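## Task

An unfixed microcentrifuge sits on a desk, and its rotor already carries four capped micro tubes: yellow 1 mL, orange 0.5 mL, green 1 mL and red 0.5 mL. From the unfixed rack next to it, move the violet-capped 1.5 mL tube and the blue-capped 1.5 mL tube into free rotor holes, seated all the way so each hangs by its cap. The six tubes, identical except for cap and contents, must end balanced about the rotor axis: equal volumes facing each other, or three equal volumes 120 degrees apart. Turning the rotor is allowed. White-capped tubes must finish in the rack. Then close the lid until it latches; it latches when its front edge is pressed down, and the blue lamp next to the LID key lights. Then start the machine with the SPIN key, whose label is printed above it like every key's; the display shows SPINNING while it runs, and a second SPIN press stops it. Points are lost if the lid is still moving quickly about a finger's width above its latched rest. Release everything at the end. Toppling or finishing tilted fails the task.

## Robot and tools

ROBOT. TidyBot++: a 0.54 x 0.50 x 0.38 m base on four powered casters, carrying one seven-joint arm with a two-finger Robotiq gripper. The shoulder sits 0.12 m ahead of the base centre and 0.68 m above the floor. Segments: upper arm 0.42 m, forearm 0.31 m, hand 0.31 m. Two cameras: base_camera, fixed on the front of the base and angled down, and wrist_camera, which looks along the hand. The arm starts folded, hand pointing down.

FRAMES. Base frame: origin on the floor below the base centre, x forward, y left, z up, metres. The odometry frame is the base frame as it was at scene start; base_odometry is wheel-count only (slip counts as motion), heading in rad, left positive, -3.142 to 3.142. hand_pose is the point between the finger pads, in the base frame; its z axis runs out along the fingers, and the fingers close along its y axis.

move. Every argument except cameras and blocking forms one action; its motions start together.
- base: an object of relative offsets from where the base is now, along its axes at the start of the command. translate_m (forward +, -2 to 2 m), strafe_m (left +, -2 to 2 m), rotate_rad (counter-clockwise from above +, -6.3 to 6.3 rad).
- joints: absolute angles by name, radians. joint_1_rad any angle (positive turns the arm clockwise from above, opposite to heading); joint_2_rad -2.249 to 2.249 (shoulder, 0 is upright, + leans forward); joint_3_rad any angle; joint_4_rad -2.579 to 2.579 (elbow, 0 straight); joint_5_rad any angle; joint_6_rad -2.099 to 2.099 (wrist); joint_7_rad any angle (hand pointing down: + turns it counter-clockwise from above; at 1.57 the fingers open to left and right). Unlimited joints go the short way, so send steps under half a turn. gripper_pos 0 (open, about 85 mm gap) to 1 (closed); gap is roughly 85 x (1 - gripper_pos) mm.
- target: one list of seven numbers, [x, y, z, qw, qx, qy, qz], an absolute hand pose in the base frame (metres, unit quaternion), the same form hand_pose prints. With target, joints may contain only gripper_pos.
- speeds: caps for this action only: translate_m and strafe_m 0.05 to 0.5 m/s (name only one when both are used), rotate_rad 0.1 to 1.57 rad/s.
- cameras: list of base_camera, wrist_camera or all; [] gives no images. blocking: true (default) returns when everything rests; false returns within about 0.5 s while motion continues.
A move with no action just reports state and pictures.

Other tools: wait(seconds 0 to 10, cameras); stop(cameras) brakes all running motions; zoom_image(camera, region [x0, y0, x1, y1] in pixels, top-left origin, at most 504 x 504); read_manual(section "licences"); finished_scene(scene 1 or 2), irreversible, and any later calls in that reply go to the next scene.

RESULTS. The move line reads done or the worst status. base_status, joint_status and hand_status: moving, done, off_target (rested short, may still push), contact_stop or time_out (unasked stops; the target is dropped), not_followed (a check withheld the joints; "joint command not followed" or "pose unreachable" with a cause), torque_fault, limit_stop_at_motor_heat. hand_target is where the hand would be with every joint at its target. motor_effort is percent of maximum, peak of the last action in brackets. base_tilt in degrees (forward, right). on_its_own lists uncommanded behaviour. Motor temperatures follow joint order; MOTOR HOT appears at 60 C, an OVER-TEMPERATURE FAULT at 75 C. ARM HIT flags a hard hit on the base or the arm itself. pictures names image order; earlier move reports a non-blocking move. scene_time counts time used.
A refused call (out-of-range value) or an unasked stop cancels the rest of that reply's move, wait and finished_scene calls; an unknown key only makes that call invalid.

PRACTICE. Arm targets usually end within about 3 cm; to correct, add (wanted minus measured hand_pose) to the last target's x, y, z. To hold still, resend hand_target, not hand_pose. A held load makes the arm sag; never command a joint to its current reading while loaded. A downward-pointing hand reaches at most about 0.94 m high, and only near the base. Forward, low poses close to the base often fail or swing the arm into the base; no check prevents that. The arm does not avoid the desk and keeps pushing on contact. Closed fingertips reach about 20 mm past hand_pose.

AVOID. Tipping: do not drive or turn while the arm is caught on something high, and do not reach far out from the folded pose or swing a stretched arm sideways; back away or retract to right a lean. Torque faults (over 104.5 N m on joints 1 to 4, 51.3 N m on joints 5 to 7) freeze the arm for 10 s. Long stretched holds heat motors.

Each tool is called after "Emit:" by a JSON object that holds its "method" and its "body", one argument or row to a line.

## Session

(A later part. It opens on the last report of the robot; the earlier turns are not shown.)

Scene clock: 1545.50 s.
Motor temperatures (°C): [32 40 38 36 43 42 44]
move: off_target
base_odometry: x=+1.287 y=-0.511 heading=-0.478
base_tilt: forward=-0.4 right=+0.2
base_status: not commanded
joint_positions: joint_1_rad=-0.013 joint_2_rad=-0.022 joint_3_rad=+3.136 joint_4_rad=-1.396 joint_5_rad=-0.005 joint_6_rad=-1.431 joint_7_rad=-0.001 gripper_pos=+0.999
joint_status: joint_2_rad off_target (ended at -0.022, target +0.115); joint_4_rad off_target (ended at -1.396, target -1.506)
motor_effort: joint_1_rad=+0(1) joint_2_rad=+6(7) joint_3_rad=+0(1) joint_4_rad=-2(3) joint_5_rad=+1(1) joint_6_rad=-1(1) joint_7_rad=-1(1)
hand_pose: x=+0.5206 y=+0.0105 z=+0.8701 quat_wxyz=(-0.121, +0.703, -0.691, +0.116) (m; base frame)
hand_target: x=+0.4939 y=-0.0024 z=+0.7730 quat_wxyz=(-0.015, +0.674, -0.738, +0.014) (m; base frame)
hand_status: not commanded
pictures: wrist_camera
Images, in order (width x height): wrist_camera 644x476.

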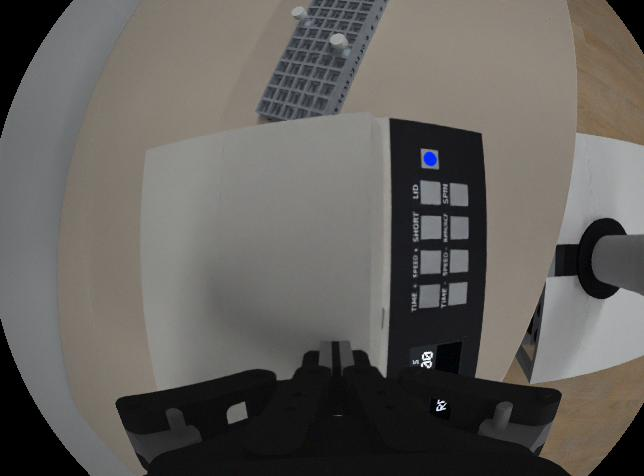

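Emit:
{"method": "move", "body": {
  "joints": {"joint_2_rad": -0.06, "joint_4_rad": -1.3},
  "cameras": []
}}

Emit:
{"method": "move", "body": {
  "joints": {"joint_4_rad": -1.06, "joint_1_rad": 0.247, "joint_7_rad": 0.312, "joint_6_rad": -2.003, "joint_2_rad": 0.0},
  "cameras": []
}}

Emit:
{"method": "move", "body": {
  "joints": {"joint_2_rad": 0.148},
  "cameras": ["wrist_camera"]
}}

Scene clock: 1565.13 s.
Motor temperatures (°C): [32 40 38 36 43 42 44]
move: done
base_odometry: x=+1.287 y=-0.511 heading=-0.478
base_tilt: forward=-0.4 right=+0.2
base_status: not commanded
joint_positions: joint_1_rad=-0.013 joint_2_rad=-0.048 joint_3_rad=+3.136 joint_4_rad=-1.309 joint_5_rad=-0.005 joint_6_rad=-1.434 joint_7_rad=-0.001 gripper_pos=+0.999
joint_status: all done
motor_effort: joint_1_rad=-1(1) joint_2_rad=-15(20) joint_3_rad=+0(1) joint_4_rad=+18(20) joint_5_rad=+0(1) joint_6_rad=+4(4) joint_7_rad=-1(2)
hand_pose: x=+0.5324 y=+0.0106 z=+0.9170 quat_wxyz=(-0.160, +0.696, -0.683, +0.153) (m; base frame)
hand_target: x=+0.5185 y=-0.0027 z=+0.9199 quat_wxyz=(-0.153, +0.660, -0.722, +0.143) (m; base frame)
hand_status: not commanded
pictures: none
No camera images: "cameras" was empty.

Scene clock: 1566.80 s.
Motor temperatures (°C): [32 40 38 36 43 42 44]
move: done
base_odometry: x=+1.287 y=-0.511 heading=-0.478
base_tilt: forward=-0.4 right=+0.2
base_status: not commanded
joint_positions: joint_1_rad=+0.225 joint_2_rad=-0.016 joint_3_rad=+3.136 joint_4_rad=-1.070 joint_5_rad=-0.005 joint_6_rad=-1.934 joint_7_rad=+0.231 gripper_pos=+0.999
joint_status: all done
motor_effort: joint_1_rad=+0(2) joint_2_rad=-14(17) joint_3_rad=+0(2) joint_4_rad=+15(19) joint_5_rad=+0(1) joint_6_rad=+1(4) joint_7_rad=-1(2)
hand_pose: x=+0.4264 y=-0.0655 z=+0.9502 quat_wxyz=(-0.043, +0.710, -0.700, +0.064) (m; base frame)
hand_target: x=+0.4089 y=-0.0717 z=+0.9459 quat_wxyz=(-0.019, +0.729, -0.683, +0.034) (m; base frame)
hand_status: not commanded
pictures: none
No camera images: "cameras" was empty.

Scene clock: 1567.90 s.
Motor temperatures (°C): [32 40 38 36 43 42 44]
move: done
base_odometry: x=+1.287 y=-0.511 heading=-0.478
base_tilt: forward=-0.4 right=+0.2
base_status: not commanded
joint_positions: joint_1_rad=+0.225 joint_2_rad=+0.154 joint_3_rad=+3.136 joint_4_rad=-1.067 joint_5_rad=-0.005 joint_6_rad=-1.939 joint_7_rad=+0.231 gripper_pos=+0.999
joint_status: all done
motor_effort: joint_1_rad=+0(1) joint_2_rad=-20(23) joint_3_rad=-1(1) joint_4_rad=+16(17) joint_5_rad=+0(1) joint_6_rad=+0(2) joint_7_rad=-1(1)
hand_pose: x=+0.4651 y=-0.0743 z=+0.8942 quat_wxyz=(+0.003, +0.712, -0.702, -0.009) (m; base frame)
hand_target: x=+0.4435 y=-0.0804 z=+0.8990 quat_wxyz=(+0.017, +0.729, -0.683, -0.030) (m; base frame)
hand_status: not commanded
pictures: wrist_camera
Images, in order (width x height): wrist_camera 644x476.

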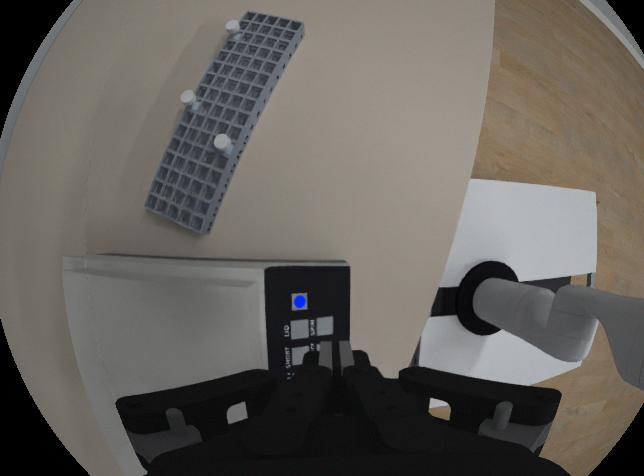

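Emit:
{"method": "move", "body": {
  "joints": {"joint_1_rad": 0.276, "joint_2_rad": 0.102, "joint_4_rad": -1.258, "joint_6_rad": -1.73},
  "cameras": ["wrist_camera"]
}}

Emit:
{"method": "zoom_image", "body": {
  "camera": "wrist_camera",
  "region": [230, 240, 450, 440]
}}

Scene clock: 1579.83 s.
Motor temperatures (°C): [32 40 38 36 43 42 44]
move: done
base_odometry: x=+1.287 y=-0.511 heading=-0.478
base_tilt: forward=-0.4 right=+0.2
base_status: not commanded
joint_positions: joint_1_rad=+0.253 joint_2_rad=+0.125 joint_3_rad=+3.136 joint_4_rad=-1.241 joint_5_rad=-0.005 joint_6_rad=-1.795 joint_7_rad=+0.231 gripper_pos=+0.999
joint_status: all done
motor_effort: joint_1_rad=-1(1) joint_2_rad=-19(21) joint_3_rad=-1(1) joint_4_rad=+16(17) joint_5_rad=+0(1) joint_6_rad=+0(1) joint_7_rad=+0(1)
hand_pose: x=+0.4629 y=-0.0838 z=+0.8519 quat_wxyz=(+0.003, +0.702, -0.712, -0.010) (m; base frame)
hand_target: x=+0.4718 y=-0.0985 z=+0.8553 quat_wxyz=(-0.012, +0.719, -0.694, +0.023) (m; base frame)
hand_status: not commanded
pictures: wrist_camera
Images, in order (width x height): wrist_camera 644x476.

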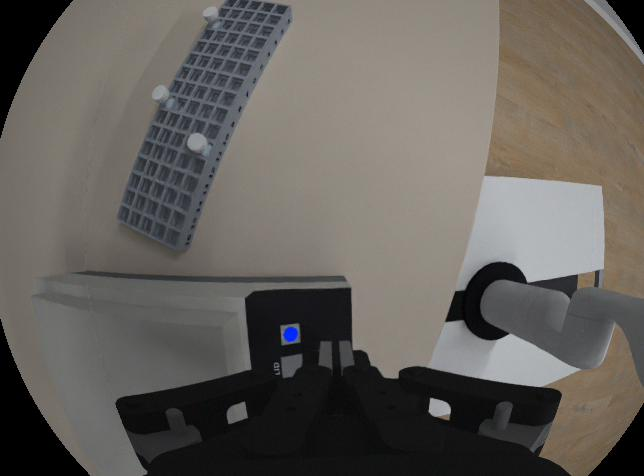

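Scaled by 2.291.

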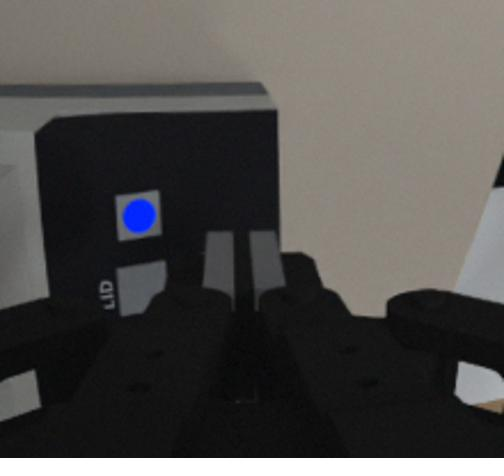

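Emit:
{"method": "move", "body": {
  "joints": {"joint_2_rad": 0.094, "joint_4_rad": -1.298, "joint_6_rad": -1.688},
  "cameras": ["wrist_camera"]
}}

Emit:
{"method": "zoom_image", "body": {
  "camera": "wrist_camera",
  "region": [230, 240, 450, 440]
}}

Scene clock: 1589.10 s.
Motor temperatures (°C): [32 40 38 36 43 42 44]
move: done
base_odometry: x=+1.287 y=-0.511 heading=-0.478
base_tilt: forward=-0.4 right=+0.2
base_status: not commanded
joint_positions: joint_1_rad=+0.253 joint_2_rad=+0.115 joint_3_rad=+3.136 joint_4_rad=-1.284 joint_5_rad=-0.005 joint_6_rad=-1.751 joint_7_rad=+0.231 gripper_pos=+0.999
joint_status: all done
motor_effort: joint_1_rad=-1(1) joint_2_rad=-19(20) joint_3_rad=-1(1) joint_4_rad=+16(17) joint_5_rad=+0(1) joint_6_rad=+0(1) joint_7_rad=-1(1)
hand_pose: x=+0.4641 y=-0.0840 z=+0.8425 quat_wxyz=(+0.000, +0.702, -0.712, -0.005) (m; base frame)
hand_target: x=+0.4734 y=-0.0990 z=+0.8459 quat_wxyz=(-0.015, +0.719, -0.694, +0.027) (m; base frame)
hand_status: not commanded
pictures: wrist_camera
Images, in order (width x height): wrist_camera 644x476.

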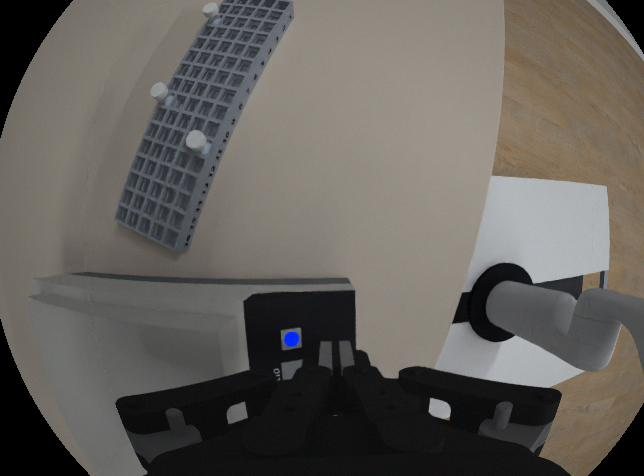

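Scaled by 2.291.

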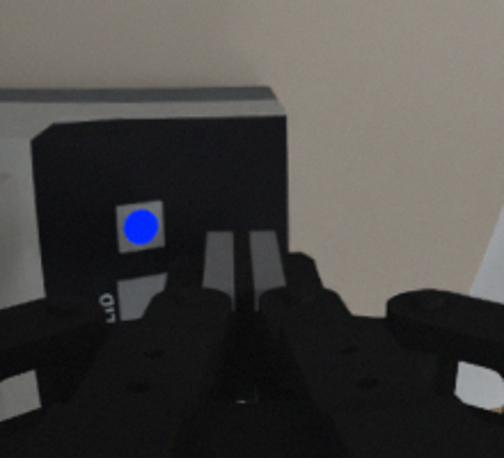

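Emit:
{"method": "move", "body": {
  "joints": {"joint_2_rad": 0.090, "joint_4_rad": -1.315, "joint_6_rad": -1.672},
  "cameras": ["wrist_camera"]
}}

Scene clock: 1608.70 s.
Motor temperatures (°C): [32 40 38 36 43 42 44]
move: done
base_odometry: x=+1.287 y=-0.511 heading=-0.478
base_tilt: forward=-0.4 right=+0.2
base_status: not commanded
joint_positions: joint_1_rad=+0.253 joint_2_rad=+0.111 joint_3_rad=+3.136 joint_4_rad=-1.301 joint_5_rad=-0.005 joint_6_rad=-1.735 joint_7_rad=+0.231 gripper_pos=+0.999
joint_status: all done
motor_effort: joint_1_rad=-1(1) joint_2_rad=-19(20) joint_3_rad=+0(1) joint_4_rad=+17(17) joint_5_rad=+0(0) joint_6_rad=+0(1) joint_7_rad=-1(1)
hand_pose: x=+0.4643 y=-0.0841 z=+0.8387 quat_wxyz=(-0.001, +0.702, -0.712, -0.003) (m; base frame)
hand_target: x=+0.4734 y=-0.0990 z=+0.8421 quat_wxyz=(-0.015, +0.719, -0.694, +0.028) (m; base frame)
hand_status: not commanded
pictures: wrist_camera
Images, in order (width x height): wrist_camera 644x476.

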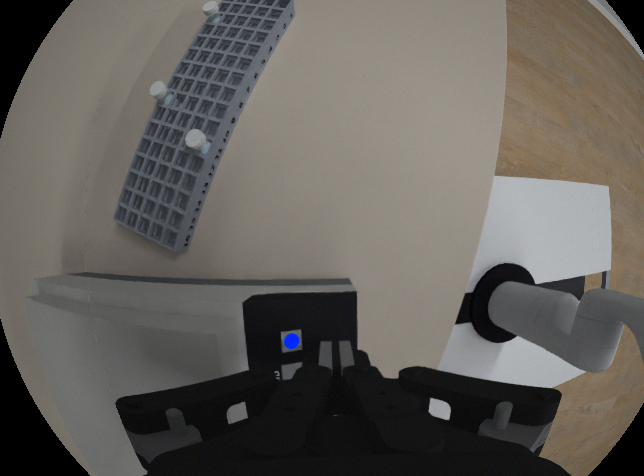

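Emit:
{"method": "zoom_image", "body": {
  "camera": "wrist_camera",
  "region": [230, 280, 400, 400]
}}

Emit:
{"method": "move", "body": {
  "joints": {"joint_2_rad": 0.088, "joint_4_rad": -1.329, "joint_6_rad": -1.658},
  "cameras": ["wrist_camera"]
}}

Scaled by 2.965.

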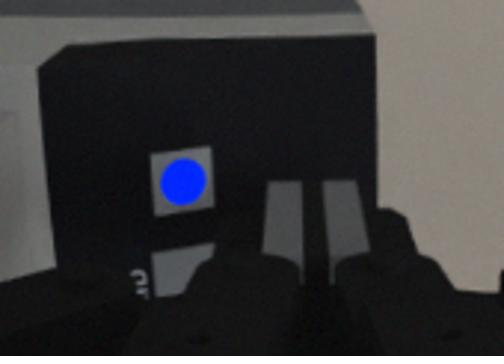

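Scene clock: 1611.03 s.
Motor temperatures (°C): [32 40 38 36 43 42 44]
move: done
base_odometry: x=+1.287 y=-0.511 heading=-0.478
base_tilt: forward=-0.4 right=+0.2
base_status: not commanded
joint_positions: joint_1_rad=+0.253 joint_2_rad=+0.108 joint_3_rad=+3.136 joint_4_rad=-1.314 joint_5_rad=-0.005 joint_6_rad=-1.721 joint_7_rad=+0.231 gripper_pos=+0.999
joint_status: all done
motor_effort: joint_1_rad=+0(1) joint_2_rad=-19(20) joint_3_rad=+1(1) joint_4_rad=+16(17) joint_5_rad=+0(0) joint_6_rad=+0(1) joint_7_rad=+0(1)
hand_pose: x=+0.4648 y=-0.0842 z=+0.8353 quat_wxyz=(-0.002, +0.702, -0.712, -0.002) (m; base frame)
hand_target: x=+0.4738 y=-0.0991 z=+0.8385 quat_wxyz=(-0.016, +0.719, -0.694, +0.029) (m; base frame)
hand_status: not commanded
pictures: wrist_camera
Images, in order (width x height): wrist_camera 644x476.

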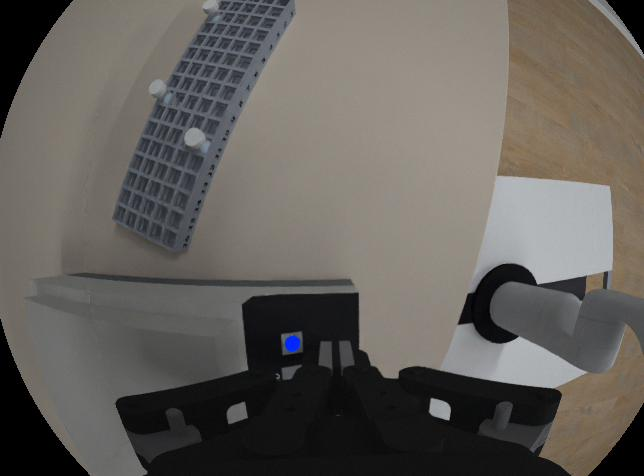

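Emit:
{"method": "move", "body": {
  "joints": {"joint_2_rad": 0.088, "joint_4_rad": -1.343, "joint_6_rad": -1.644},
  "cameras": []
}}

Emit:
{"method": "move", "body": {
  "joints": {"joint_2_rad": 0.087, "joint_4_rad": -1.357, "joint_6_rad": -1.630},
  "cameras": ["wrist_camera"]
}}

Scene clock: 1615.67 s.
Motor temperatures (°C): [32 40 38 36 43 42 44]
move: done
base_odometry: x=+1.287 y=-0.511 heading=-0.478
base_tilt: forward=-0.4 right=+0.2
base_status: not commanded
joint_positions: joint_1_rad=+0.253 joint_2_rad=+0.108 joint_3_rad=+3.136 joint_4_rad=-1.328 joint_5_rad=-0.005 joint_6_rad=-1.707 joint_7_rad=+0.231 gripper_pos=+0.999
joint_status: all done
motor_effort: joint_1_rad=-1(1) joint_2_rad=-19(20) joint_3_rad=+0(1) joint_4_rad=+17(17) joint_5_rad=+0(1) joint_6_rad=+0(1) joint_7_rad=-1(1)
hand_pose: x=+0.4654 y=-0.0843 z=+0.8312 quat_wxyz=(-0.002, +0.702, -0.712, -0.002) (m; base frame)
hand_target: x=+0.4744 y=-0.0993 z=+0.8341 quat_wxyz=(-0.016, +0.719, -0.694, +0.029) (m; base frame)
hand_status: not commanded
pictures: none
No camera images: "cameras" was empty.

Scene clock: 1616.23 s.
Motor temperatures (°C): [32 40 38 36 43 42 44]
move: done
base_odometry: x=+1.287 y=-0.511 heading=-0.478
base_tilt: forward=-0.4 right=+0.2
base_status: not commanded
joint_positions: joint_1_rad=+0.253 joint_2_rad=+0.107 joint_3_rad=+3.136 joint_4_rad=-1.342 joint_5_rad=-0.005 joint_6_rad=-1.693 joint_7_rad=+0.231 gripper_pos=+0.999
joint_status: all done
motor_effort: joint_1_rad=-1(1) joint_2_rad=-19(20) joint_3_rad=+0(1) joint_4_rad=+16(17) joint_5_rad=+0(1) joint_6_rad=+0(1) joint_7_rad=-1(1)
hand_pose: x=+0.4658 y=-0.0844 z=+0.8272 quat_wxyz=(-0.002, +0.702, -0.712, -0.001) (m; base frame)
hand_target: x=+0.4748 y=-0.0994 z=+0.8302 quat_wxyz=(-0.016, +0.719, -0.694, +0.030) (m; base frame)
hand_status: not commanded
pictures: wrist_camera
Images, in order (width x height): wrist_camera 644x476.

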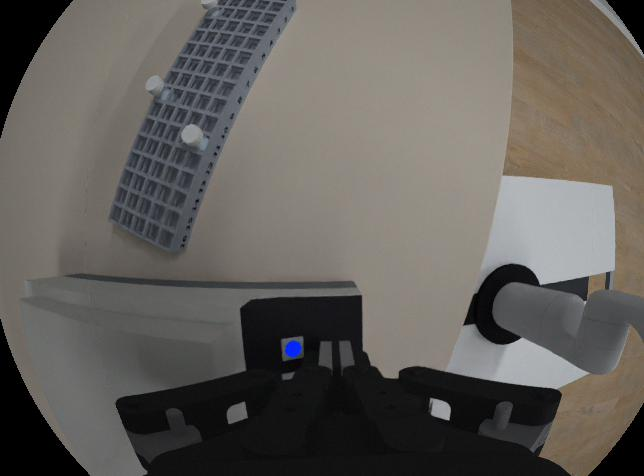

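Emit:
{"method": "move", "body": {
  "joints": {"joint_2_rad": 0.087, "joint_4_rad": -1.370, "joint_6_rad": -1.617},
  "cameras": ["wrist_camera"]
}}

Emit:
{"method": "zoom_image", "body": {
  "camera": "wrist_camera",
  "region": [230, 280, 400, 400]
}}

Scene clock: 1620.03 s.
Motor temperatures (°C): [32 40 38 36 43 42 44]
move: done
base_odometry: x=+1.287 y=-0.511 heading=-0.478
base_tilt: forward=-0.4 right=+0.2
base_status: not commanded
joint_positions: joint_1_rad=+0.253 joint_2_rad=+0.106 joint_3_rad=+3.136 joint_4_rad=-1.355 joint_5_rad=-0.005 joint_6_rad=-1.680 joint_7_rad=+0.231 gripper_pos=+0.999
joint_status: all done
motor_effort: joint_1_rad=-1(1) joint_2_rad=-19(20) joint_3_rad=+0(1) joint_4_rad=+17(17) joint_5_rad=+0(1) joint_6_rad=+0(1) joint_7_rad=-1(1)
hand_pose: x=+0.4662 y=-0.0845 z=+0.8234 quat_wxyz=(-0.003, +0.702, -0.712, -0.001) (m; base frame)
hand_target: x=+0.4753 y=-0.0995 z=+0.8261 quat_wxyz=(-0.016, +0.719, -0.694, +0.030) (m; base frame)
hand_status: not commanded
pictures: wrist_camera
Images, in order (width x height): wrist_camera 644x476.

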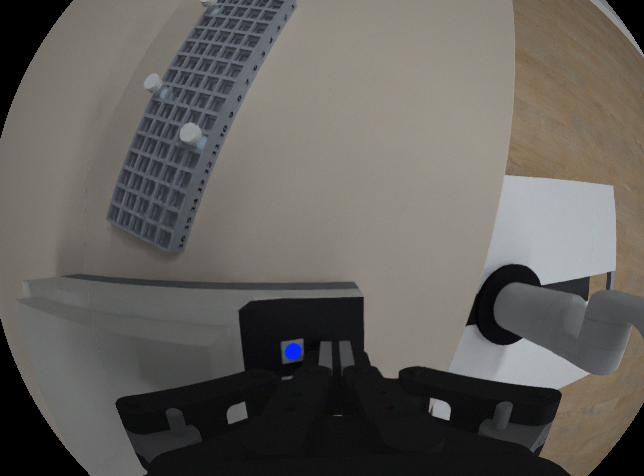

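Scaled by 2.965.

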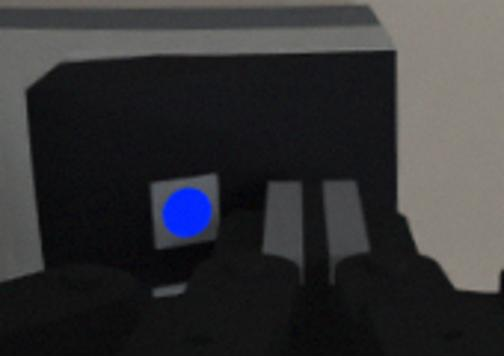

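Emit:
{"method": "move", "body": {
  "joints": {"joint_2_rad": 0.087, "joint_4_rad": -1.382, "joint_6_rad": -1.605},
  "cameras": ["wrist_camera"]
}}

Emit:
{"method": "move", "body": {
  "joints": {"joint_2_rad": 0.087, "joint_4_rad": -1.394, "joint_6_rad": -1.593},
  "cameras": ["wrist_camera"]
}}

Emit:
{"method": "zoom_image", "body": {
  "camera": "wrist_camera",
  "region": [230, 280, 400, 400]
}}

Scene clock: 1626.20 s.
Motor temperatures (°C): [32 41 38 36 43 42 44]
move: done
base_odometry: x=+1.287 y=-0.511 heading=-0.478
base_tilt: forward=-0.4 right=+0.2
base_status: not commanded
joint_positions: joint_1_rad=+0.253 joint_2_rad=+0.103 joint_3_rad=+3.136 joint_4_rad=-1.366 joint_5_rad=-0.005 joint_6_rad=-1.668 joint_7_rad=+0.232 gripper_pos=+0.999
joint_status: all done
motor_effort: joint_1_rad=-1(1) joint_2_rad=-19(20) joint_3_rad=+0(1) joint_4_rad=+17(17) joint_5_rad=+0(0) joint_6_rad=+0(1) joint_7_rad=+0(1)
hand_pose: x=+0.4662 y=-0.0845 z=+0.8209 quat_wxyz=(-0.003, +0.702, -0.712, +0.000) (m; base frame)
hand_target: x=+0.4757 y=-0.0996 z=+0.8223 quat_wxyz=(-0.016, +0.719, -0.694, +0.030) (m; base frame)
hand_status: not commanded
pictures: wrist_camera
Images, in order (width x height): wrist_camera 644x476.

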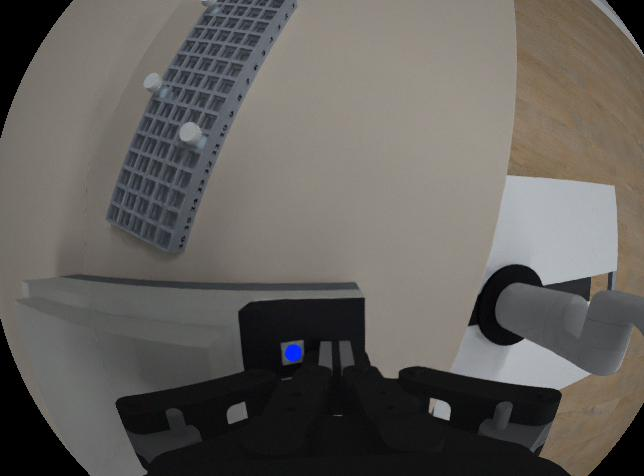

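Scene clock: 1626.73 s.
Motor temperatures (°C): [32 41 38 36 43 42 44]
move: done
base_odometry: x=+1.287 y=-0.511 heading=-0.478
base_tilt: forward=-0.4 right=+0.2
base_status: not commanded
joint_positions: joint_1_rad=+0.253 joint_2_rad=+0.098 joint_3_rad=+3.136 joint_4_rad=-1.373 joint_5_rad=-0.005 joint_6_rad=-1.660 joint_7_rad=+0.232 gripper_pos=+0.999
joint_status: all done
motor_effort: joint_1_rad=+0(1) joint_2_rad=-18(19) joint_3_rad=+0(1) joint_4_rad=+16(17) joint_5_rad=+0(1) joint_6_rad=+0(1) joint_7_rad=-1(1)
hand_pose: x=+0.4660 y=-0.0845 z=+0.8206 quat_wxyz=(-0.005, +0.702, -0.712, +0.003) (m; base frame)
hand_target: x=+0.4760 y=-0.0997 z=+0.8186 quat_wxyz=(-0.016, +0.719, -0.694, +0.030) (m; base frame)
hand_status: not commanded
pictures: wrist_camera
Images, in order (width x height): wrist_camera 644x476.

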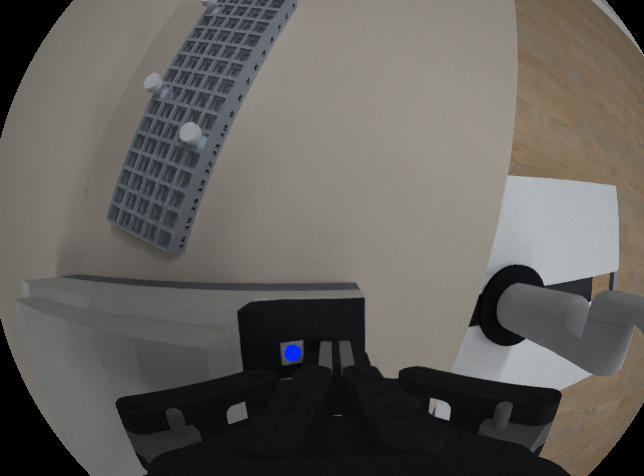

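Scaled by 2.965.

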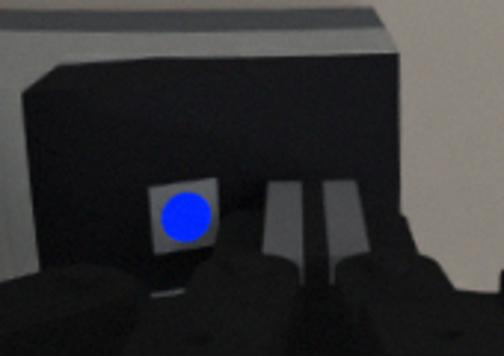

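Emit:
{"method": "move", "body": {
  "joints": {"joint_2_rad": 0.087, "joint_4_rad": -1.412, "joint_6_rad": -1.58},
  "cameras": []
}}

Emit:
{"method": "move", "body": {
  "joints": {"joint_2_rad": 0.095, "joint_4_rad": -1.425, "joint_6_rad": -1.57},
  "cameras": ["wrist_camera"]
}}

Scene clock: 1630.13 s.
Motor temperatures (°C): [32 41 38 36 43 42 44]
move: done
base_odometry: x=+1.287 y=-0.511 heading=-0.478
base_tilt: forward=-0.4 right=+0.2
base_status: not commanded
joint_positions: joint_1_rad=+0.253 joint_2_rad=+0.090 joint_3_rad=+3.136 joint_4_rad=-1.384 joint_5_rad=-0.005 joint_6_rad=-1.648 joint_7_rad=+0.232 gripper_pos=+0.999
joint_status: all done
motor_effort: joint_1_rad=-1(1) joint_2_rad=-16(18) joint_3_rad=-1(1) joint_4_rad=+15(16) joint_5_rad=+0(1) joint_6_rad=+1(1) joint_7_rad=-1(1)
hand_pose: x=+0.4657 y=-0.0845 z=+0.8202 quat_wxyz=(-0.008, +0.702, -0.712, +0.007) (m; base frame)
hand_target: x=+0.4750 y=-0.0994 z=+0.8128 quat_wxyz=(-0.015, +0.719, -0.694, +0.028) (m; base frame)
hand_status: not commanded
pictures: none
No camera images: "cameras" was empty.

Scene clock: 1630.63 s.
Motor temperatures (°C): [32 41 38 36 43 42 44]
move: done
base_odometry: x=+1.287 y=-0.511 heading=-0.478
base_tilt: forward=-0.4 right=+0.2
base_status: not commanded
joint_positions: joint_1_rad=+0.253 joint_2_rad=+0.086 joint_3_rad=+3.136 joint_4_rad=-1.388 joint_5_rad=-0.005 joint_6_rad=-1.642 joint_7_rad=+0.232 gripper_pos=+0.999
joint_status: all done
motor_effort: joint_1_rad=-1(1) joint_2_rad=-14(16) joint_3_rad=+0(1) joint_4_rad=+13(15) joint_5_rad=+1(1) joint_6_rad=+1(2) joint_7_rad=+0(1)
hand_pose: x=+0.4657 y=-0.0845 z=+0.8200 quat_wxyz=(-0.009, +0.702, -0.712, +0.009) (m; base frame)
hand_target: x=+0.4753 y=-0.0995 z=+0.8058 quat_wxyz=(-0.012, +0.719, -0.694, +0.023) (m; base frame)
hand_status: not commanded
pictures: wrist_camera
Images, in order (width x height): wrist_camera 644x476.

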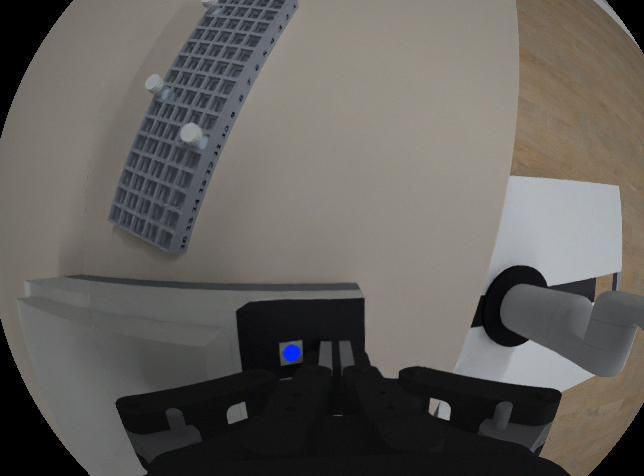

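Emit:
{"method": "move", "body": {
  "joints": {"joint_2_rad": 0.092, "joint_4_rad": -1.24, "joint_6_rad": -1.75},
  "cameras": []
}}

Emit:
{"method": "move", "body": {
  "joints": {"joint_1_rad": 0.0, "joint_2_rad": 0.133, "joint_4_rad": -0.933, "joint_6_rad": -2.0, "joint_7_rad": 0.0},
  "cameras": ["wrist_camera"]
}}

Scene clock: 1634.53 s.
Motor temperatures (°C): [32 41 38 36 43 42 44]
move: done
base_odometry: x=+1.287 y=-0.511 heading=-0.478
base_tilt: forward=-0.4 right=+0.2
base_status: not commanded
joint_positions: joint_1_rad=+0.253 joint_2_rad=+0.096 joint_3_rad=+3.136 joint_4_rad=-1.248 joint_5_rad=-0.005 joint_6_rad=-1.689 joint_7_rad=+0.232 gripper_pos=+0.999
joint_status: all done
motor_effort: joint_1_rad=-1(1) joint_2_rad=-19(21) joint_3_rad=+0(1) joint_4_rad=+17(19) joint_5_rad=+0(1) joint_6_rad=+1(3) joint_7_rad=-1(1)
hand_pose: x=+0.4884 y=-0.0903 z=+0.8619 quat_wxyz=(-0.031, +0.701, -0.711, +0.045) (m; base frame)
hand_target: x=+0.4683 y=-0.0975 z=+0.8644 quat_wxyz=(-0.014, +0.719, -0.694, +0.026) (m; base frame)
hand_status: not commanded
pictures: none
No camera images: "cameras" was empty.

Scene clock: 1635.93 s.
Motor temperatures (°C): [32 41 38 36 43 42 44]
move: done
base_odometry: x=+1.287 y=-0.511 heading=-0.478
base_tilt: forward=-0.4 right=+0.2
base_status: not commanded
joint_positions: joint_1_rad=+0.021 joint_2_rad=+0.117 joint_3_rad=+3.136 joint_4_rad=-0.943 joint_5_rad=-0.005 joint_6_rad=-1.930 joint_7_rad=+0.081 gripper_pos=+0.999
joint_status: all done
motor_effort: joint_1_rad=-1(2) joint_2_rad=-18(20) joint_3_rad=+0(1) joint_4_rad=+15(18) joint_5_rad=+0(1) joint_6_rad=+1(2) joint_7_rad=-1(2)
hand_pose: x=+0.4892 y=-0.0030 z=+0.9457 quat_wxyz=(-0.053, +0.728, -0.681, +0.054) (m; base frame)
hand_target: x=+0.4734 y=+0.0013 z=+0.9405 quat_wxyz=(-0.027, +0.707, -0.707, +0.027) (m; base frame)
hand_status: not commanded
pictures: wrist_camera
Images, in order (width x height): wrist_camera 644x476.

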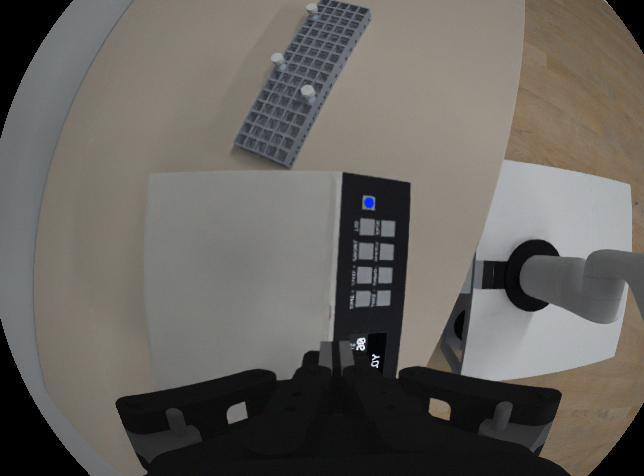

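Emit:
{"method": "zoom_image", "body": {
  "camera": "wrist_camera",
  "region": [320, 170, 440, 390]
}}

Scaled by 2.291.

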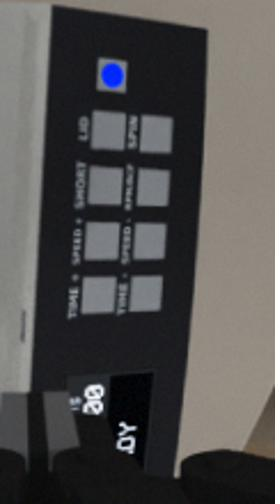

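Emit:
{"method": "move", "body": {
  "joints": {"joint_1_rad": 0.248, "joint_2_rad": 0.080, "joint_4_rad": -1.229, "joint_6_rad": -1.746, "joint_7_rad": 0.30},
  "cameras": ["wrist_camera"]
}}

Scene clock: 1658.67 s.
Motor temperatures (°C): [32 40 38 36 43 42 44]
move: done
base_odometry: x=+1.287 y=-0.511 heading=-0.478
base_tilt: forward=-0.4 right=+0.2
base_status: not commanded
joint_positions: joint_1_rad=+0.227 joint_2_rad=+0.101 joint_3_rad=+3.136 joint_4_rad=-1.212 joint_5_rad=-0.005 joint_6_rad=-1.811 joint_7_rad=+0.220 gripper_pos=+0.999
joint_status: all done
motor_effort: joint_1_rad=-1(2) joint_2_rad=-18(20) joint_3_rad=+0(1) joint_4_rad=+16(18) joint_5_rad=+0(1) joint_6_rad=+0(2) joint_7_rad=+0(2)
hand_pose: x=+0.4628 y=-0.0744 z=+0.8691 quat_wxyz=(-0.007, +0.707, -0.707, +0.006) (m; base frame)
hand_target: x=+0.4724 y=-0.0881 z=+0.8725 quat_wxyz=(-0.021, +0.725, -0.688, +0.038) (m; base frame)
hand_status: not commanded
pictures: wrist_camera
Images, in order (width x height): wrist_camera 644x476.

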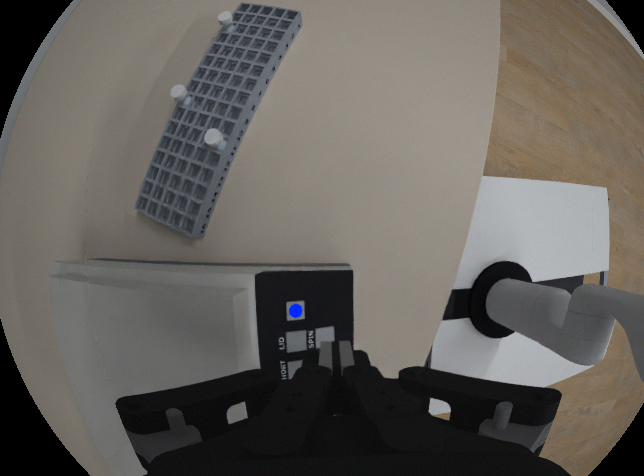

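Emit:
{"method": "zoom_image", "body": {
  "camera": "wrist_camera",
  "region": [250, 280, 370, 390]
}}

Scaled by 4.200.

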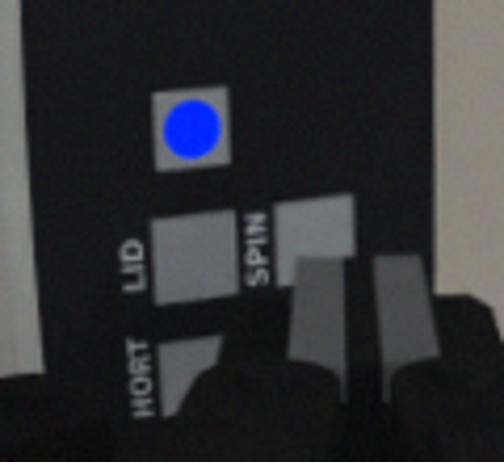

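Emit:
{"method": "move", "body": {
  "joints": {"joint_2_rad": 0.060, "joint_4_rad": -1.364, "joint_6_rad": -1.627},
  "cameras": ["wrist_camera"]
}}

Emit:
{"method": "move", "body": {
  "joints": {"joint_2_rad": 0.058, "joint_4_rad": -1.384, "joint_6_rad": -1.609},
  "cameras": ["wrist_camera"]
}}

Scene clock: 1668.33 s.
Motor temperatures (°C): [32 40 37 36 43 42 44]
move: done
base_odometry: x=+1.287 y=-0.511 heading=-0.478
base_tilt: forward=-0.4 right=+0.2
base_status: not commanded
joint_positions: joint_1_rad=+0.227 joint_2_rad=+0.082 joint_3_rad=+3.136 joint_4_rad=-1.348 joint_5_rad=-0.005 joint_6_rad=-1.695 joint_7_rad=+0.220 gripper_pos=+0.999
joint_status: all done
motor_effort: joint_1_rad=-1(1) joint_2_rad=-18(19) joint_3_rad=-1(1) joint_4_rad=+16(17) joint_5_rad=+0(1) joint_6_rad=+0(1) joint_7_rad=+0(1)
hand_pose: x=+0.4617 y=-0.0741 z=+0.8341 quat_wxyz=(-0.007, +0.707, -0.707, +0.006) (m; base frame)
hand_target: x=+0.4726 y=-0.0881 z=+0.8378 quat_wxyz=(-0.022, +0.725, -0.688, +0.040) (m; base frame)
hand_status: not commanded
pictures: wrist_camera
Images, in order (width x height): wrist_camera 644x476.

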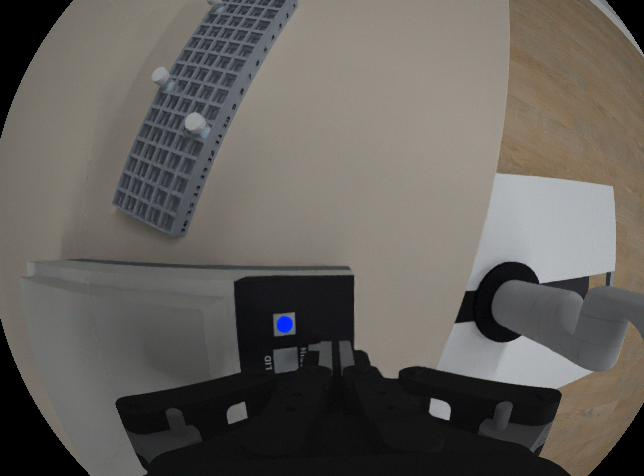

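Scene clock: 1668.93 s.
Motor temperatures (°C): [32 41 37 36 43 42 44]
move: done
base_odometry: x=+1.287 y=-0.511 heading=-0.478
base_tilt: forward=-0.4 right=+0.2
base_status: not commanded
joint_positions: joint_1_rad=+0.227 joint_2_rad=+0.078 joint_3_rad=+3.136 joint_4_rad=-1.369 joint_5_rad=-0.005 joint_6_rad=-1.673 joint_7_rad=+0.220 gripper_pos=+0.999
joint_status: all done
motor_effort: joint_1_rad=-1(1) joint_2_rad=-18(19) joint_3_rad=-1(1) joint_4_rad=+16(18) joint_5_rad=+0(0) joint_6_rad=+0(1) joint_7_rad=-1(1)
hand_pose: x=+0.4624 y=-0.0743 z=+0.8288 quat_wxyz=(-0.008, +0.707, -0.707, +0.007) (m; base frame)
hand_target: x=+0.4725 y=-0.0881 z=+0.8322 quat_wxyz=(-0.022, +0.725, -0.688, +0.039) (m; base frame)
hand_status: not commanded
pictures: wrist_camera
Images, in order (width x height): wrist_camera 644x476.

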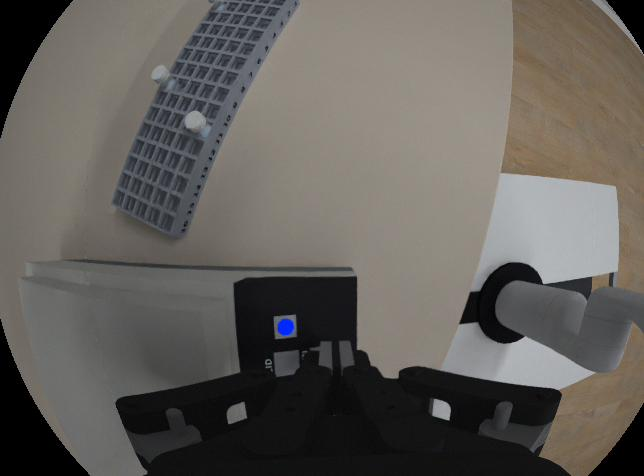

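Emit:
{"method": "move", "body": {
  "joints": {"joint_2_rad": 0.056, "joint_4_rad": -1.400, "joint_6_rad": -1.595},
  "cameras": []
}}

Emit:
{"method": "move", "body": {
  "joints": {"joint_2_rad": 0.054, "joint_4_rad": -1.412, "joint_6_rad": -1.585},
  "cameras": []
}}

Emit:
{"method": "move", "body": {
  "joints": {"joint_2_rad": 0.053, "joint_4_rad": -1.424, "joint_6_rad": -1.574},
  "cameras": ["wrist_camera"]
}}

Emit:
{"method": "zoom_image", "body": {
  "camera": "wrist_camera",
  "region": [220, 280, 390, 400]
}}

Scene clock: 1672.97 s.
Motor temperatures (°C): [32 41 37 36 43 42 44]
move: done
base_odometry: x=+1.287 y=-0.511 heading=-0.478
base_tilt: forward=-0.4 right=+0.2
base_status: not commanded
joint_positions: joint_1_rad=+0.227 joint_2_rad=+0.076 joint_3_rad=+3.136 joint_4_rad=-1.385 joint_5_rad=-0.005 joint_6_rad=-1.658 joint_7_rad=+0.220 gripper_pos=+0.999
joint_status: all done
motor_effort: joint_1_rad=+0(1) joint_2_rad=-18(19) joint_3_rad=+0(1) joint_4_rad=+16(18) joint_5_rad=+0(1) joint_6_rad=+0(1) joint_7_rad=+0(2)
hand_pose: x=+0.4624 y=-0.0743 z=+0.8245 quat_wxyz=(-0.008, +0.707, -0.707, +0.008) (m; base frame)
hand_target: x=+0.4722 y=-0.0881 z=+0.8279 quat_wxyz=(-0.022, +0.725, -0.688, +0.039) (m; base frame)
hand_status: not commanded
pictures: none
No camera images: "cameras" was empty.

Scene clock: 1673.50 s.
Motor temperatures (°C): [32 41 37 36 43 42 44]
move: done
base_odometry: x=+1.287 y=-0.511 heading=-0.478
base_tilt: forward=-0.4 right=+0.2
base_status: not commanded
joint_positions: joint_1_rad=+0.227 joint_2_rad=+0.075 joint_3_rad=+3.136 joint_4_rad=-1.396 joint_5_rad=-0.005 joint_6_rad=-1.648 joint_7_rad=+0.220 gripper_pos=+0.999
joint_status: all done
motor_effort: joint_1_rad=-1(1) joint_2_rad=-18(19) joint_3_rad=+0(1) joint_4_rad=+16(18) joint_5_rad=+0(0) joint_6_rad=+0(1) joint_7_rad=-1(2)
hand_pose: x=+0.4621 y=-0.0742 z=+0.8215 quat_wxyz=(-0.008, +0.707, -0.707, +0.008) (m; base frame)
hand_target: x=+0.4717 y=-0.0879 z=+0.8248 quat_wxyz=(-0.022, +0.725, -0.688, +0.039) (m; base frame)
hand_status: not commanded
pictures: none
No camera images: "cameras" was empty.

Scene clock: 1674.00 s.
Motor temperatures (°C): [32 41 37 36 43 42 44]
move: done
base_odometry: x=+1.287 y=-0.511 heading=-0.478
base_tilt: forward=-0.4 right=+0.2
base_status: not commanded
joint_positions: joint_1_rad=+0.227 joint_2_rad=+0.072 joint_3_rad=+3.136 joint_4_rad=-1.408 joint_5_rad=-0.005 joint_6_rad=-1.637 joint_7_rad=+0.220 gripper_pos=+0.999
joint_status: all done
motor_effort: joint_1_rad=-1(1) joint_2_rad=-18(18) joint_3_rad=-1(1) joint_4_rad=+17(17) joint_5_rad=+0(1) joint_6_rad=+0(1) joint_7_rad=-1(1)
hand_pose: x=+0.4620 y=-0.0742 z=+0.8187 quat_wxyz=(-0.009, +0.707, -0.707, +0.009) (m; base frame)
hand_target: x=+0.4716 y=-0.0879 z=+0.8214 quat_wxyz=(-0.022, +0.725, -0.688, +0.039) (m; base frame)
hand_status: not commanded
pictures: wrist_camera
Images, in order (width x height): wrist_camera 644x476.

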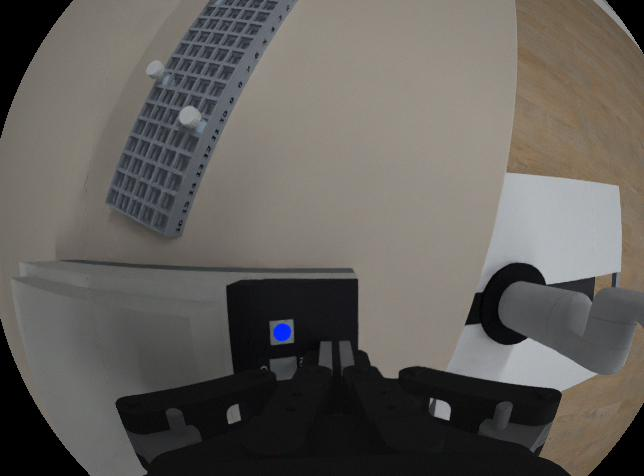

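Scaled by 2.965.

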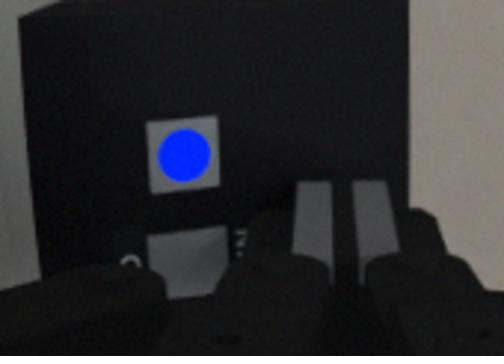

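Emit:
{"method": "move", "body": {
  "joints": {"joint_2_rad": 0.053, "joint_4_rad": -1.436, "joint_6_rad": -1.562},
  "cameras": []
}}

Emit:
{"method": "move", "body": {
  "joints": {"joint_2_rad": 0.053, "joint_4_rad": -1.448, "joint_6_rad": -1.550},
  "cameras": ["wrist_camera"]
}}

Scene clock: 1676.40 s.
Motor temperatures (°C): [32 41 37 36 43 42 44]
move: done
base_odometry: x=+1.287 y=-0.511 heading=-0.478
base_tilt: forward=-0.4 right=+0.2
base_status: not commanded
joint_positions: joint_1_rad=+0.227 joint_2_rad=+0.066 joint_3_rad=+3.136 joint_4_rad=-1.417 joint_5_rad=-0.005 joint_6_rad=-1.628 joint_7_rad=+0.220 gripper_pos=+0.999
joint_status: all done
motor_effort: joint_1_rad=-1(1) joint_2_rad=-17(18) joint_3_rad=+0(1) joint_4_rad=+16(17) joint_5_rad=+0(1) joint_6_rad=+1(1) joint_7_rad=-1(1)
hand_pose: x=+0.4615 y=-0.0741 z=+0.8182 quat_wxyz=(-0.010, +0.707, -0.707, +0.012) (m; base frame)
hand_target: x=+0.4720 y=-0.0880 z=+0.8176 quat_wxyz=(-0.022, +0.725, -0.688, +0.039) (m; base frame)
hand_status: not commanded
pictures: none
No camera images: "cameras" was empty.

Scene clock: 1676.93 s.
Motor temperatures (°C): [32 41 37 36 43 42 44]
move: done
base_odometry: x=+1.287 y=-0.511 heading=-0.478
base_tilt: forward=-0.4 right=+0.2
base_status: not commanded
joint_positions: joint_1_rad=+0.227 joint_2_rad=+0.059 joint_3_rad=+3.136 joint_4_rad=-1.425 joint_5_rad=-0.005 joint_6_rad=-1.619 joint_7_rad=+0.220 gripper_pos=+0.999
joint_status: all done
motor_effort: joint_1_rad=-1(1) joint_2_rad=-16(18) joint_3_rad=-1(1) joint_4_rad=+16(17) joint_5_rad=+0(1) joint_6_rad=+1(2) joint_7_rad=-1(1)
hand_pose: x=+0.4611 y=-0.0740 z=+0.8181 quat_wxyz=(-0.013, +0.707, -0.707, +0.015) (m; base frame)
hand_target: x=+0.4722 y=-0.0881 z=+0.8139 quat_wxyz=(-0.022, +0.725, -0.688, +0.039) (m; base frame)
hand_status: not commanded
pictures: wrist_camera
Images, in order (width x height): wrist_camera 644x476.

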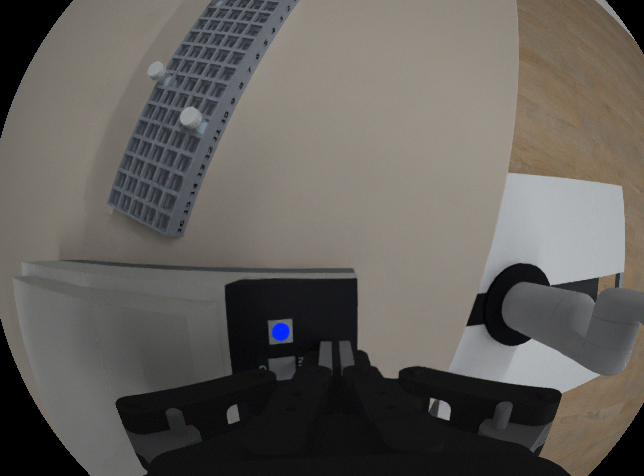

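Emit:
{"method": "move", "body": {
  "joints": {"joint_2_rad": 0.058, "joint_4_rad": -1.462, "joint_6_rad": -1.542},
  "cameras": []
}}

Emit:
{"method": "move", "body": {
  "joints": {"joint_2_rad": 0.068, "joint_4_rad": -1.472, "joint_6_rad": -1.542},
  "cameras": []
}}

Emit:
{"method": "move", "body": {
  "joints": {"joint_2_rad": 0.082, "joint_4_rad": -1.480, "joint_6_rad": -1.548},
  "cameras": ["wrist_camera"]
}}

Scene clock: 1681.80 s.
Motor temperatures (°C): [32 41 37 36 43 42 44]
move: done
base_odometry: x=+1.287 y=-0.511 heading=-0.478
base_tilt: forward=-0.4 right=+0.2
base_status: not commanded
joint_positions: joint_1_rad=+0.227 joint_2_rad=+0.055 joint_3_rad=+3.136 joint_4_rad=-1.432 joint_5_rad=-0.005 joint_6_rad=-1.612 joint_7_rad=+0.220 gripper_pos=+0.999
joint_status: all done
motor_effort: joint_1_rad=-1(1) joint_2_rad=-14(16) joint_3_rad=-1(1) joint_4_rad=+15(16) joint_5_rad=+0(0) joint_6_rad=+1(2) joint_7_rad=+0(1)
hand_pose: x=+0.4609 y=-0.0739 z=+0.8174 quat_wxyz=(-0.014, +0.707, -0.707, +0.017) (m; base frame)
hand_target: x=+0.4713 y=-0.0878 z=+0.8075 quat_wxyz=(-0.019, +0.725, -0.688, +0.035) (m; base frame)
hand_status: not commanded
pictures: none
No camera images: "cameras" was empty.

Scene clock: 1682.73 s.
Motor temperatures (°C): [32 41 37 36 43 42 44]
move: done
base_odometry: x=+1.287 y=-0.511 heading=-0.478
base_tilt: forward=-0.4 right=+0.2
base_status: not commanded
joint_positions: joint_1_rad=+0.227 joint_2_rad=+0.052 joint_3_rad=+3.136 joint_4_rad=-1.441 joint_5_rad=-0.005 joint_6_rad=-1.611 joint_7_rad=+0.220 gripper_pos=+0.999
joint_status: all done
motor_effort: joint_1_rad=-1(1) joint_2_rad=-12(15) joint_3_rad=-1(1) joint_4_rad=+12(15) joint_5_rad=+0(1) joint_6_rad=+1(2) joint_7_rad=-1(1)
hand_pose: x=+0.4582 y=-0.0734 z=+0.8155 quat_wxyz=(-0.012, +0.707, -0.707, +0.015) (m; base frame)
hand_target: x=+0.4696 y=-0.0874 z=+0.8005 quat_wxyz=(-0.015, +0.725, -0.688, +0.026) (m; base frame)
hand_status: not commanded
pictures: none
No camera images: "cameras" was empty.

Scene clock: 1683.27 s.
Motor temperatures (°C): [32 41 37 36 43 42 44]
move: off_target
base_odometry: x=+1.287 y=-0.511 heading=-0.478
base_tilt: forward=-0.4 right=+0.2
base_status: not commanded
joint_positions: joint_1_rad=+0.227 joint_2_rad=+0.052 joint_3_rad=+3.136 joint_4_rad=-1.441 joint_5_rad=-0.005 joint_6_rad=-1.611 joint_7_rad=+0.220 gripper_pos=+0.999
joint_status: joint_4_rad off_target (ended at -1.441, target -1.480); the others done
motor_effort: joint_1_rad=-1(1) joint_2_rad=-11(13) joint_3_rad=+0(1) joint_4_rad=+11(13) joint_5_rad=+0(1) joint_6_rad=+1(2) joint_7_rad=-1(1)
hand_pose: x=+0.4582 y=-0.0734 z=+0.8154 quat_wxyz=(-0.012, +0.707, -0.707, +0.015) (m; base frame)
hand_target: x=+0.4670 y=-0.0867 z=+0.7928 quat_wxyz=(-0.008, +0.725, -0.688, +0.014) (m; base frame)
hand_status: not commanded
pictures: wrist_camera
Images, in order (width x height): wrist_camera 644x476.

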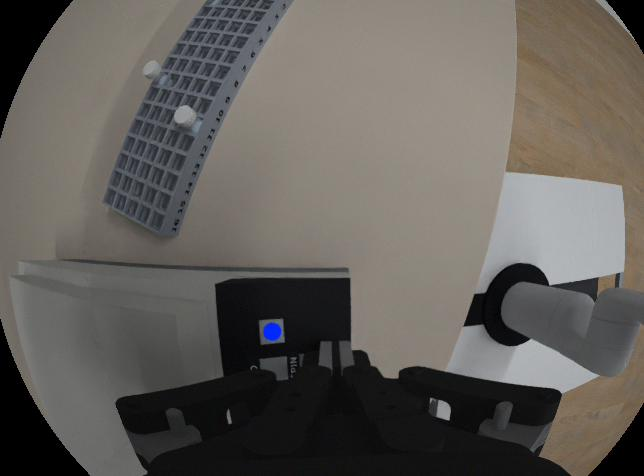

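Emit:
{"method": "move", "body": {
  "joints": {"joint_2_rad": 0.075, "joint_4_rad": -1.30, "joint_6_rad": -1.68},
  "cameras": []
}}

Emit:
{"method": "move", "body": {
  "joints": {"joint_1_rad": 0.0, "joint_2_rad": 0.08, "joint_4_rad": -1.0, "joint_6_rad": -1.95, "joint_7_rad": 0.0},
  "cameras": ["wrist_camera"]
}}

Emit:
{"method": "zoom_image", "body": {
  "camera": "wrist_camera",
  "region": [300, 170, 440, 390]
}}

Scene clock: 1688.23 s.
Motor temperatures (°C): [32 40 37 36 43 42 44]
move: done
base_odometry: x=+1.287 y=-0.511 heading=-0.478
base_tilt: forward=-0.4 right=+0.2
base_status: not commanded
joint_positions: joint_1_rad=+0.227 joint_2_rad=+0.071 joint_3_rad=+3.136 joint_4_rad=-1.308 joint_5_rad=-0.005 joint_6_rad=-1.622 joint_7_rad=+0.220 gripper_pos=+0.999
joint_status: all done
motor_effort: joint_1_rad=+0(1) joint_2_rad=-18(19) joint_3_rad=+0(1) joint_4_rad=+17(19) joint_5_rad=+0(1) joint_6_rad=+1(5) joint_7_rad=-1(1)
hand_pose: x=+0.4925 y=-0.0812 z=+0.8531 quat_wxyz=(-0.040, +0.705, -0.706, +0.058) (m; base frame)
hand_target: x=+0.4749 y=-0.0887 z=+0.8524 quat_wxyz=(-0.021, +0.725, -0.688, +0.038) (m; base frame)
hand_status: not commanded
pictures: none
No camera images: "cameras" was empty.

Scene clock: 1689.63 s.
Motor temperatures (°C): [32 40 37 36 43 42 44]
move: done
base_odometry: x=+1.287 y=-0.511 heading=-0.478
base_tilt: forward=-0.4 right=+0.2
base_status: not commanded
joint_positions: joint_1_rad=+0.022 joint_2_rad=+0.072 joint_3_rad=+3.136 joint_4_rad=-1.010 joint_5_rad=-0.005 joint_6_rad=-1.880 joint_7_rad=+0.080 gripper_pos=+0.999
joint_status: all done
motor_effort: joint_1_rad=-1(2) joint_2_rad=-17(20) joint_3_rad=+0(1) joint_4_rad=+16(19) joint_5_rad=+0(1) joint_6_rad=+2(2) joint_7_rad=+0(2)
hand_pose: x=+0.4822 y=-0.0030 z=+0.9431 quat_wxyz=(-0.062, +0.727, -0.680, +0.065) (m; base frame)
hand_target: x=+0.4645 y=+0.0013 z=+0.9400 quat_wxyz=(-0.039, +0.706, -0.706, +0.039) (m; base frame)
hand_status: not commanded
pictures: wrist_camera
Images, in order (width x height): wrist_camera 644x476.

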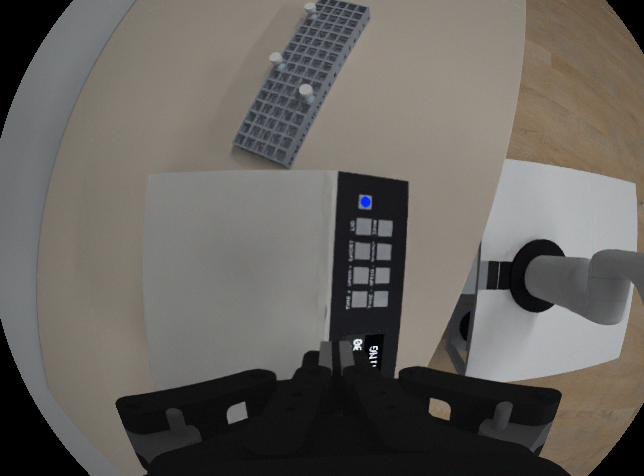

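Scaled by 2.291.

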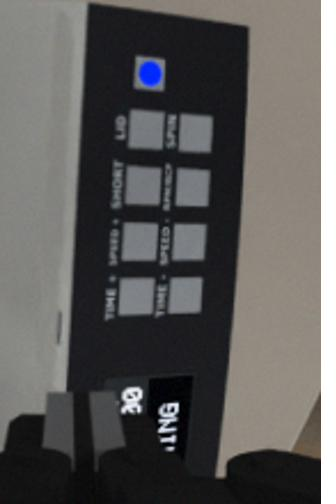

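Emit:
{"method": "move", "body": {
  "joints": {"joint_1_rad": -0.3, "joint_7_rad": -0.3},
  "cameras": ["wrist_camera"]
}}

Emit:
{"method": "zoom_image", "body": {
  "camera": "wrist_camera",
  "region": [240, 150, 440, 390]
}}

Scene clock: 1693.30 s.
Motor temperatures (°C): [32 40 37 36 43 42 44]
move: done
base_odometry: x=+1.287 y=-0.511 heading=-0.478
base_tilt: forward=-0.4 right=+0.2
base_status: not commanded
joint_positions: joint_1_rad=-0.279 joint_2_rad=+0.072 joint_3_rad=+3.136 joint_4_rad=-1.010 joint_5_rad=-0.005 joint_6_rad=-1.884 joint_7_rad=-0.218 gripper_pos=+0.999
joint_status: all done
motor_effort: joint_1_rad=+0(2) joint_2_rad=-17(18) joint_3_rad=-1(2) joint_4_rad=+16(16) joint_5_rad=+0(1) joint_6_rad=+1(2) joint_7_rad=-1(2)
hand_pose: x=+0.4658 y=+0.1043 z=+0.9429 quat_wxyz=(-0.077, +0.728, -0.680, +0.043) (m; base frame)
hand_target: x=+0.4487 y=+0.1034 z=+0.9400 quat_wxyz=(-0.049, +0.706, -0.706, +0.026) (m; base frame)
hand_status: not commanded
pictures: wrist_camera
Images, in order (width x height): wrist_camera 644x476.

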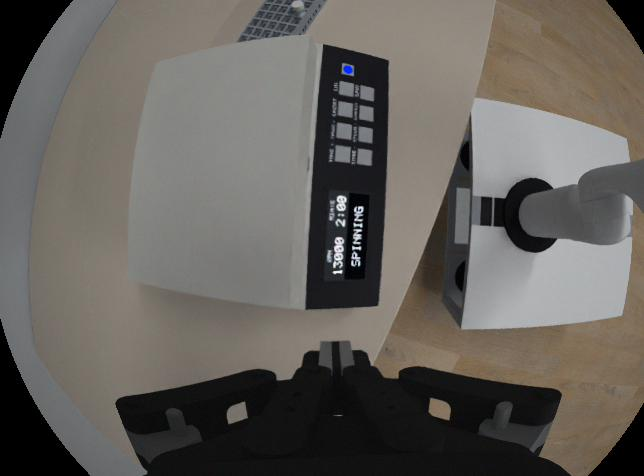

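Scaled by 2.100.

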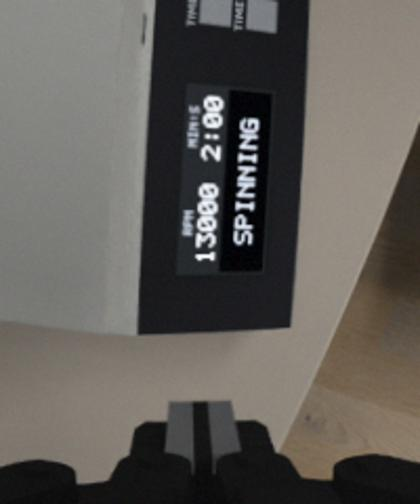

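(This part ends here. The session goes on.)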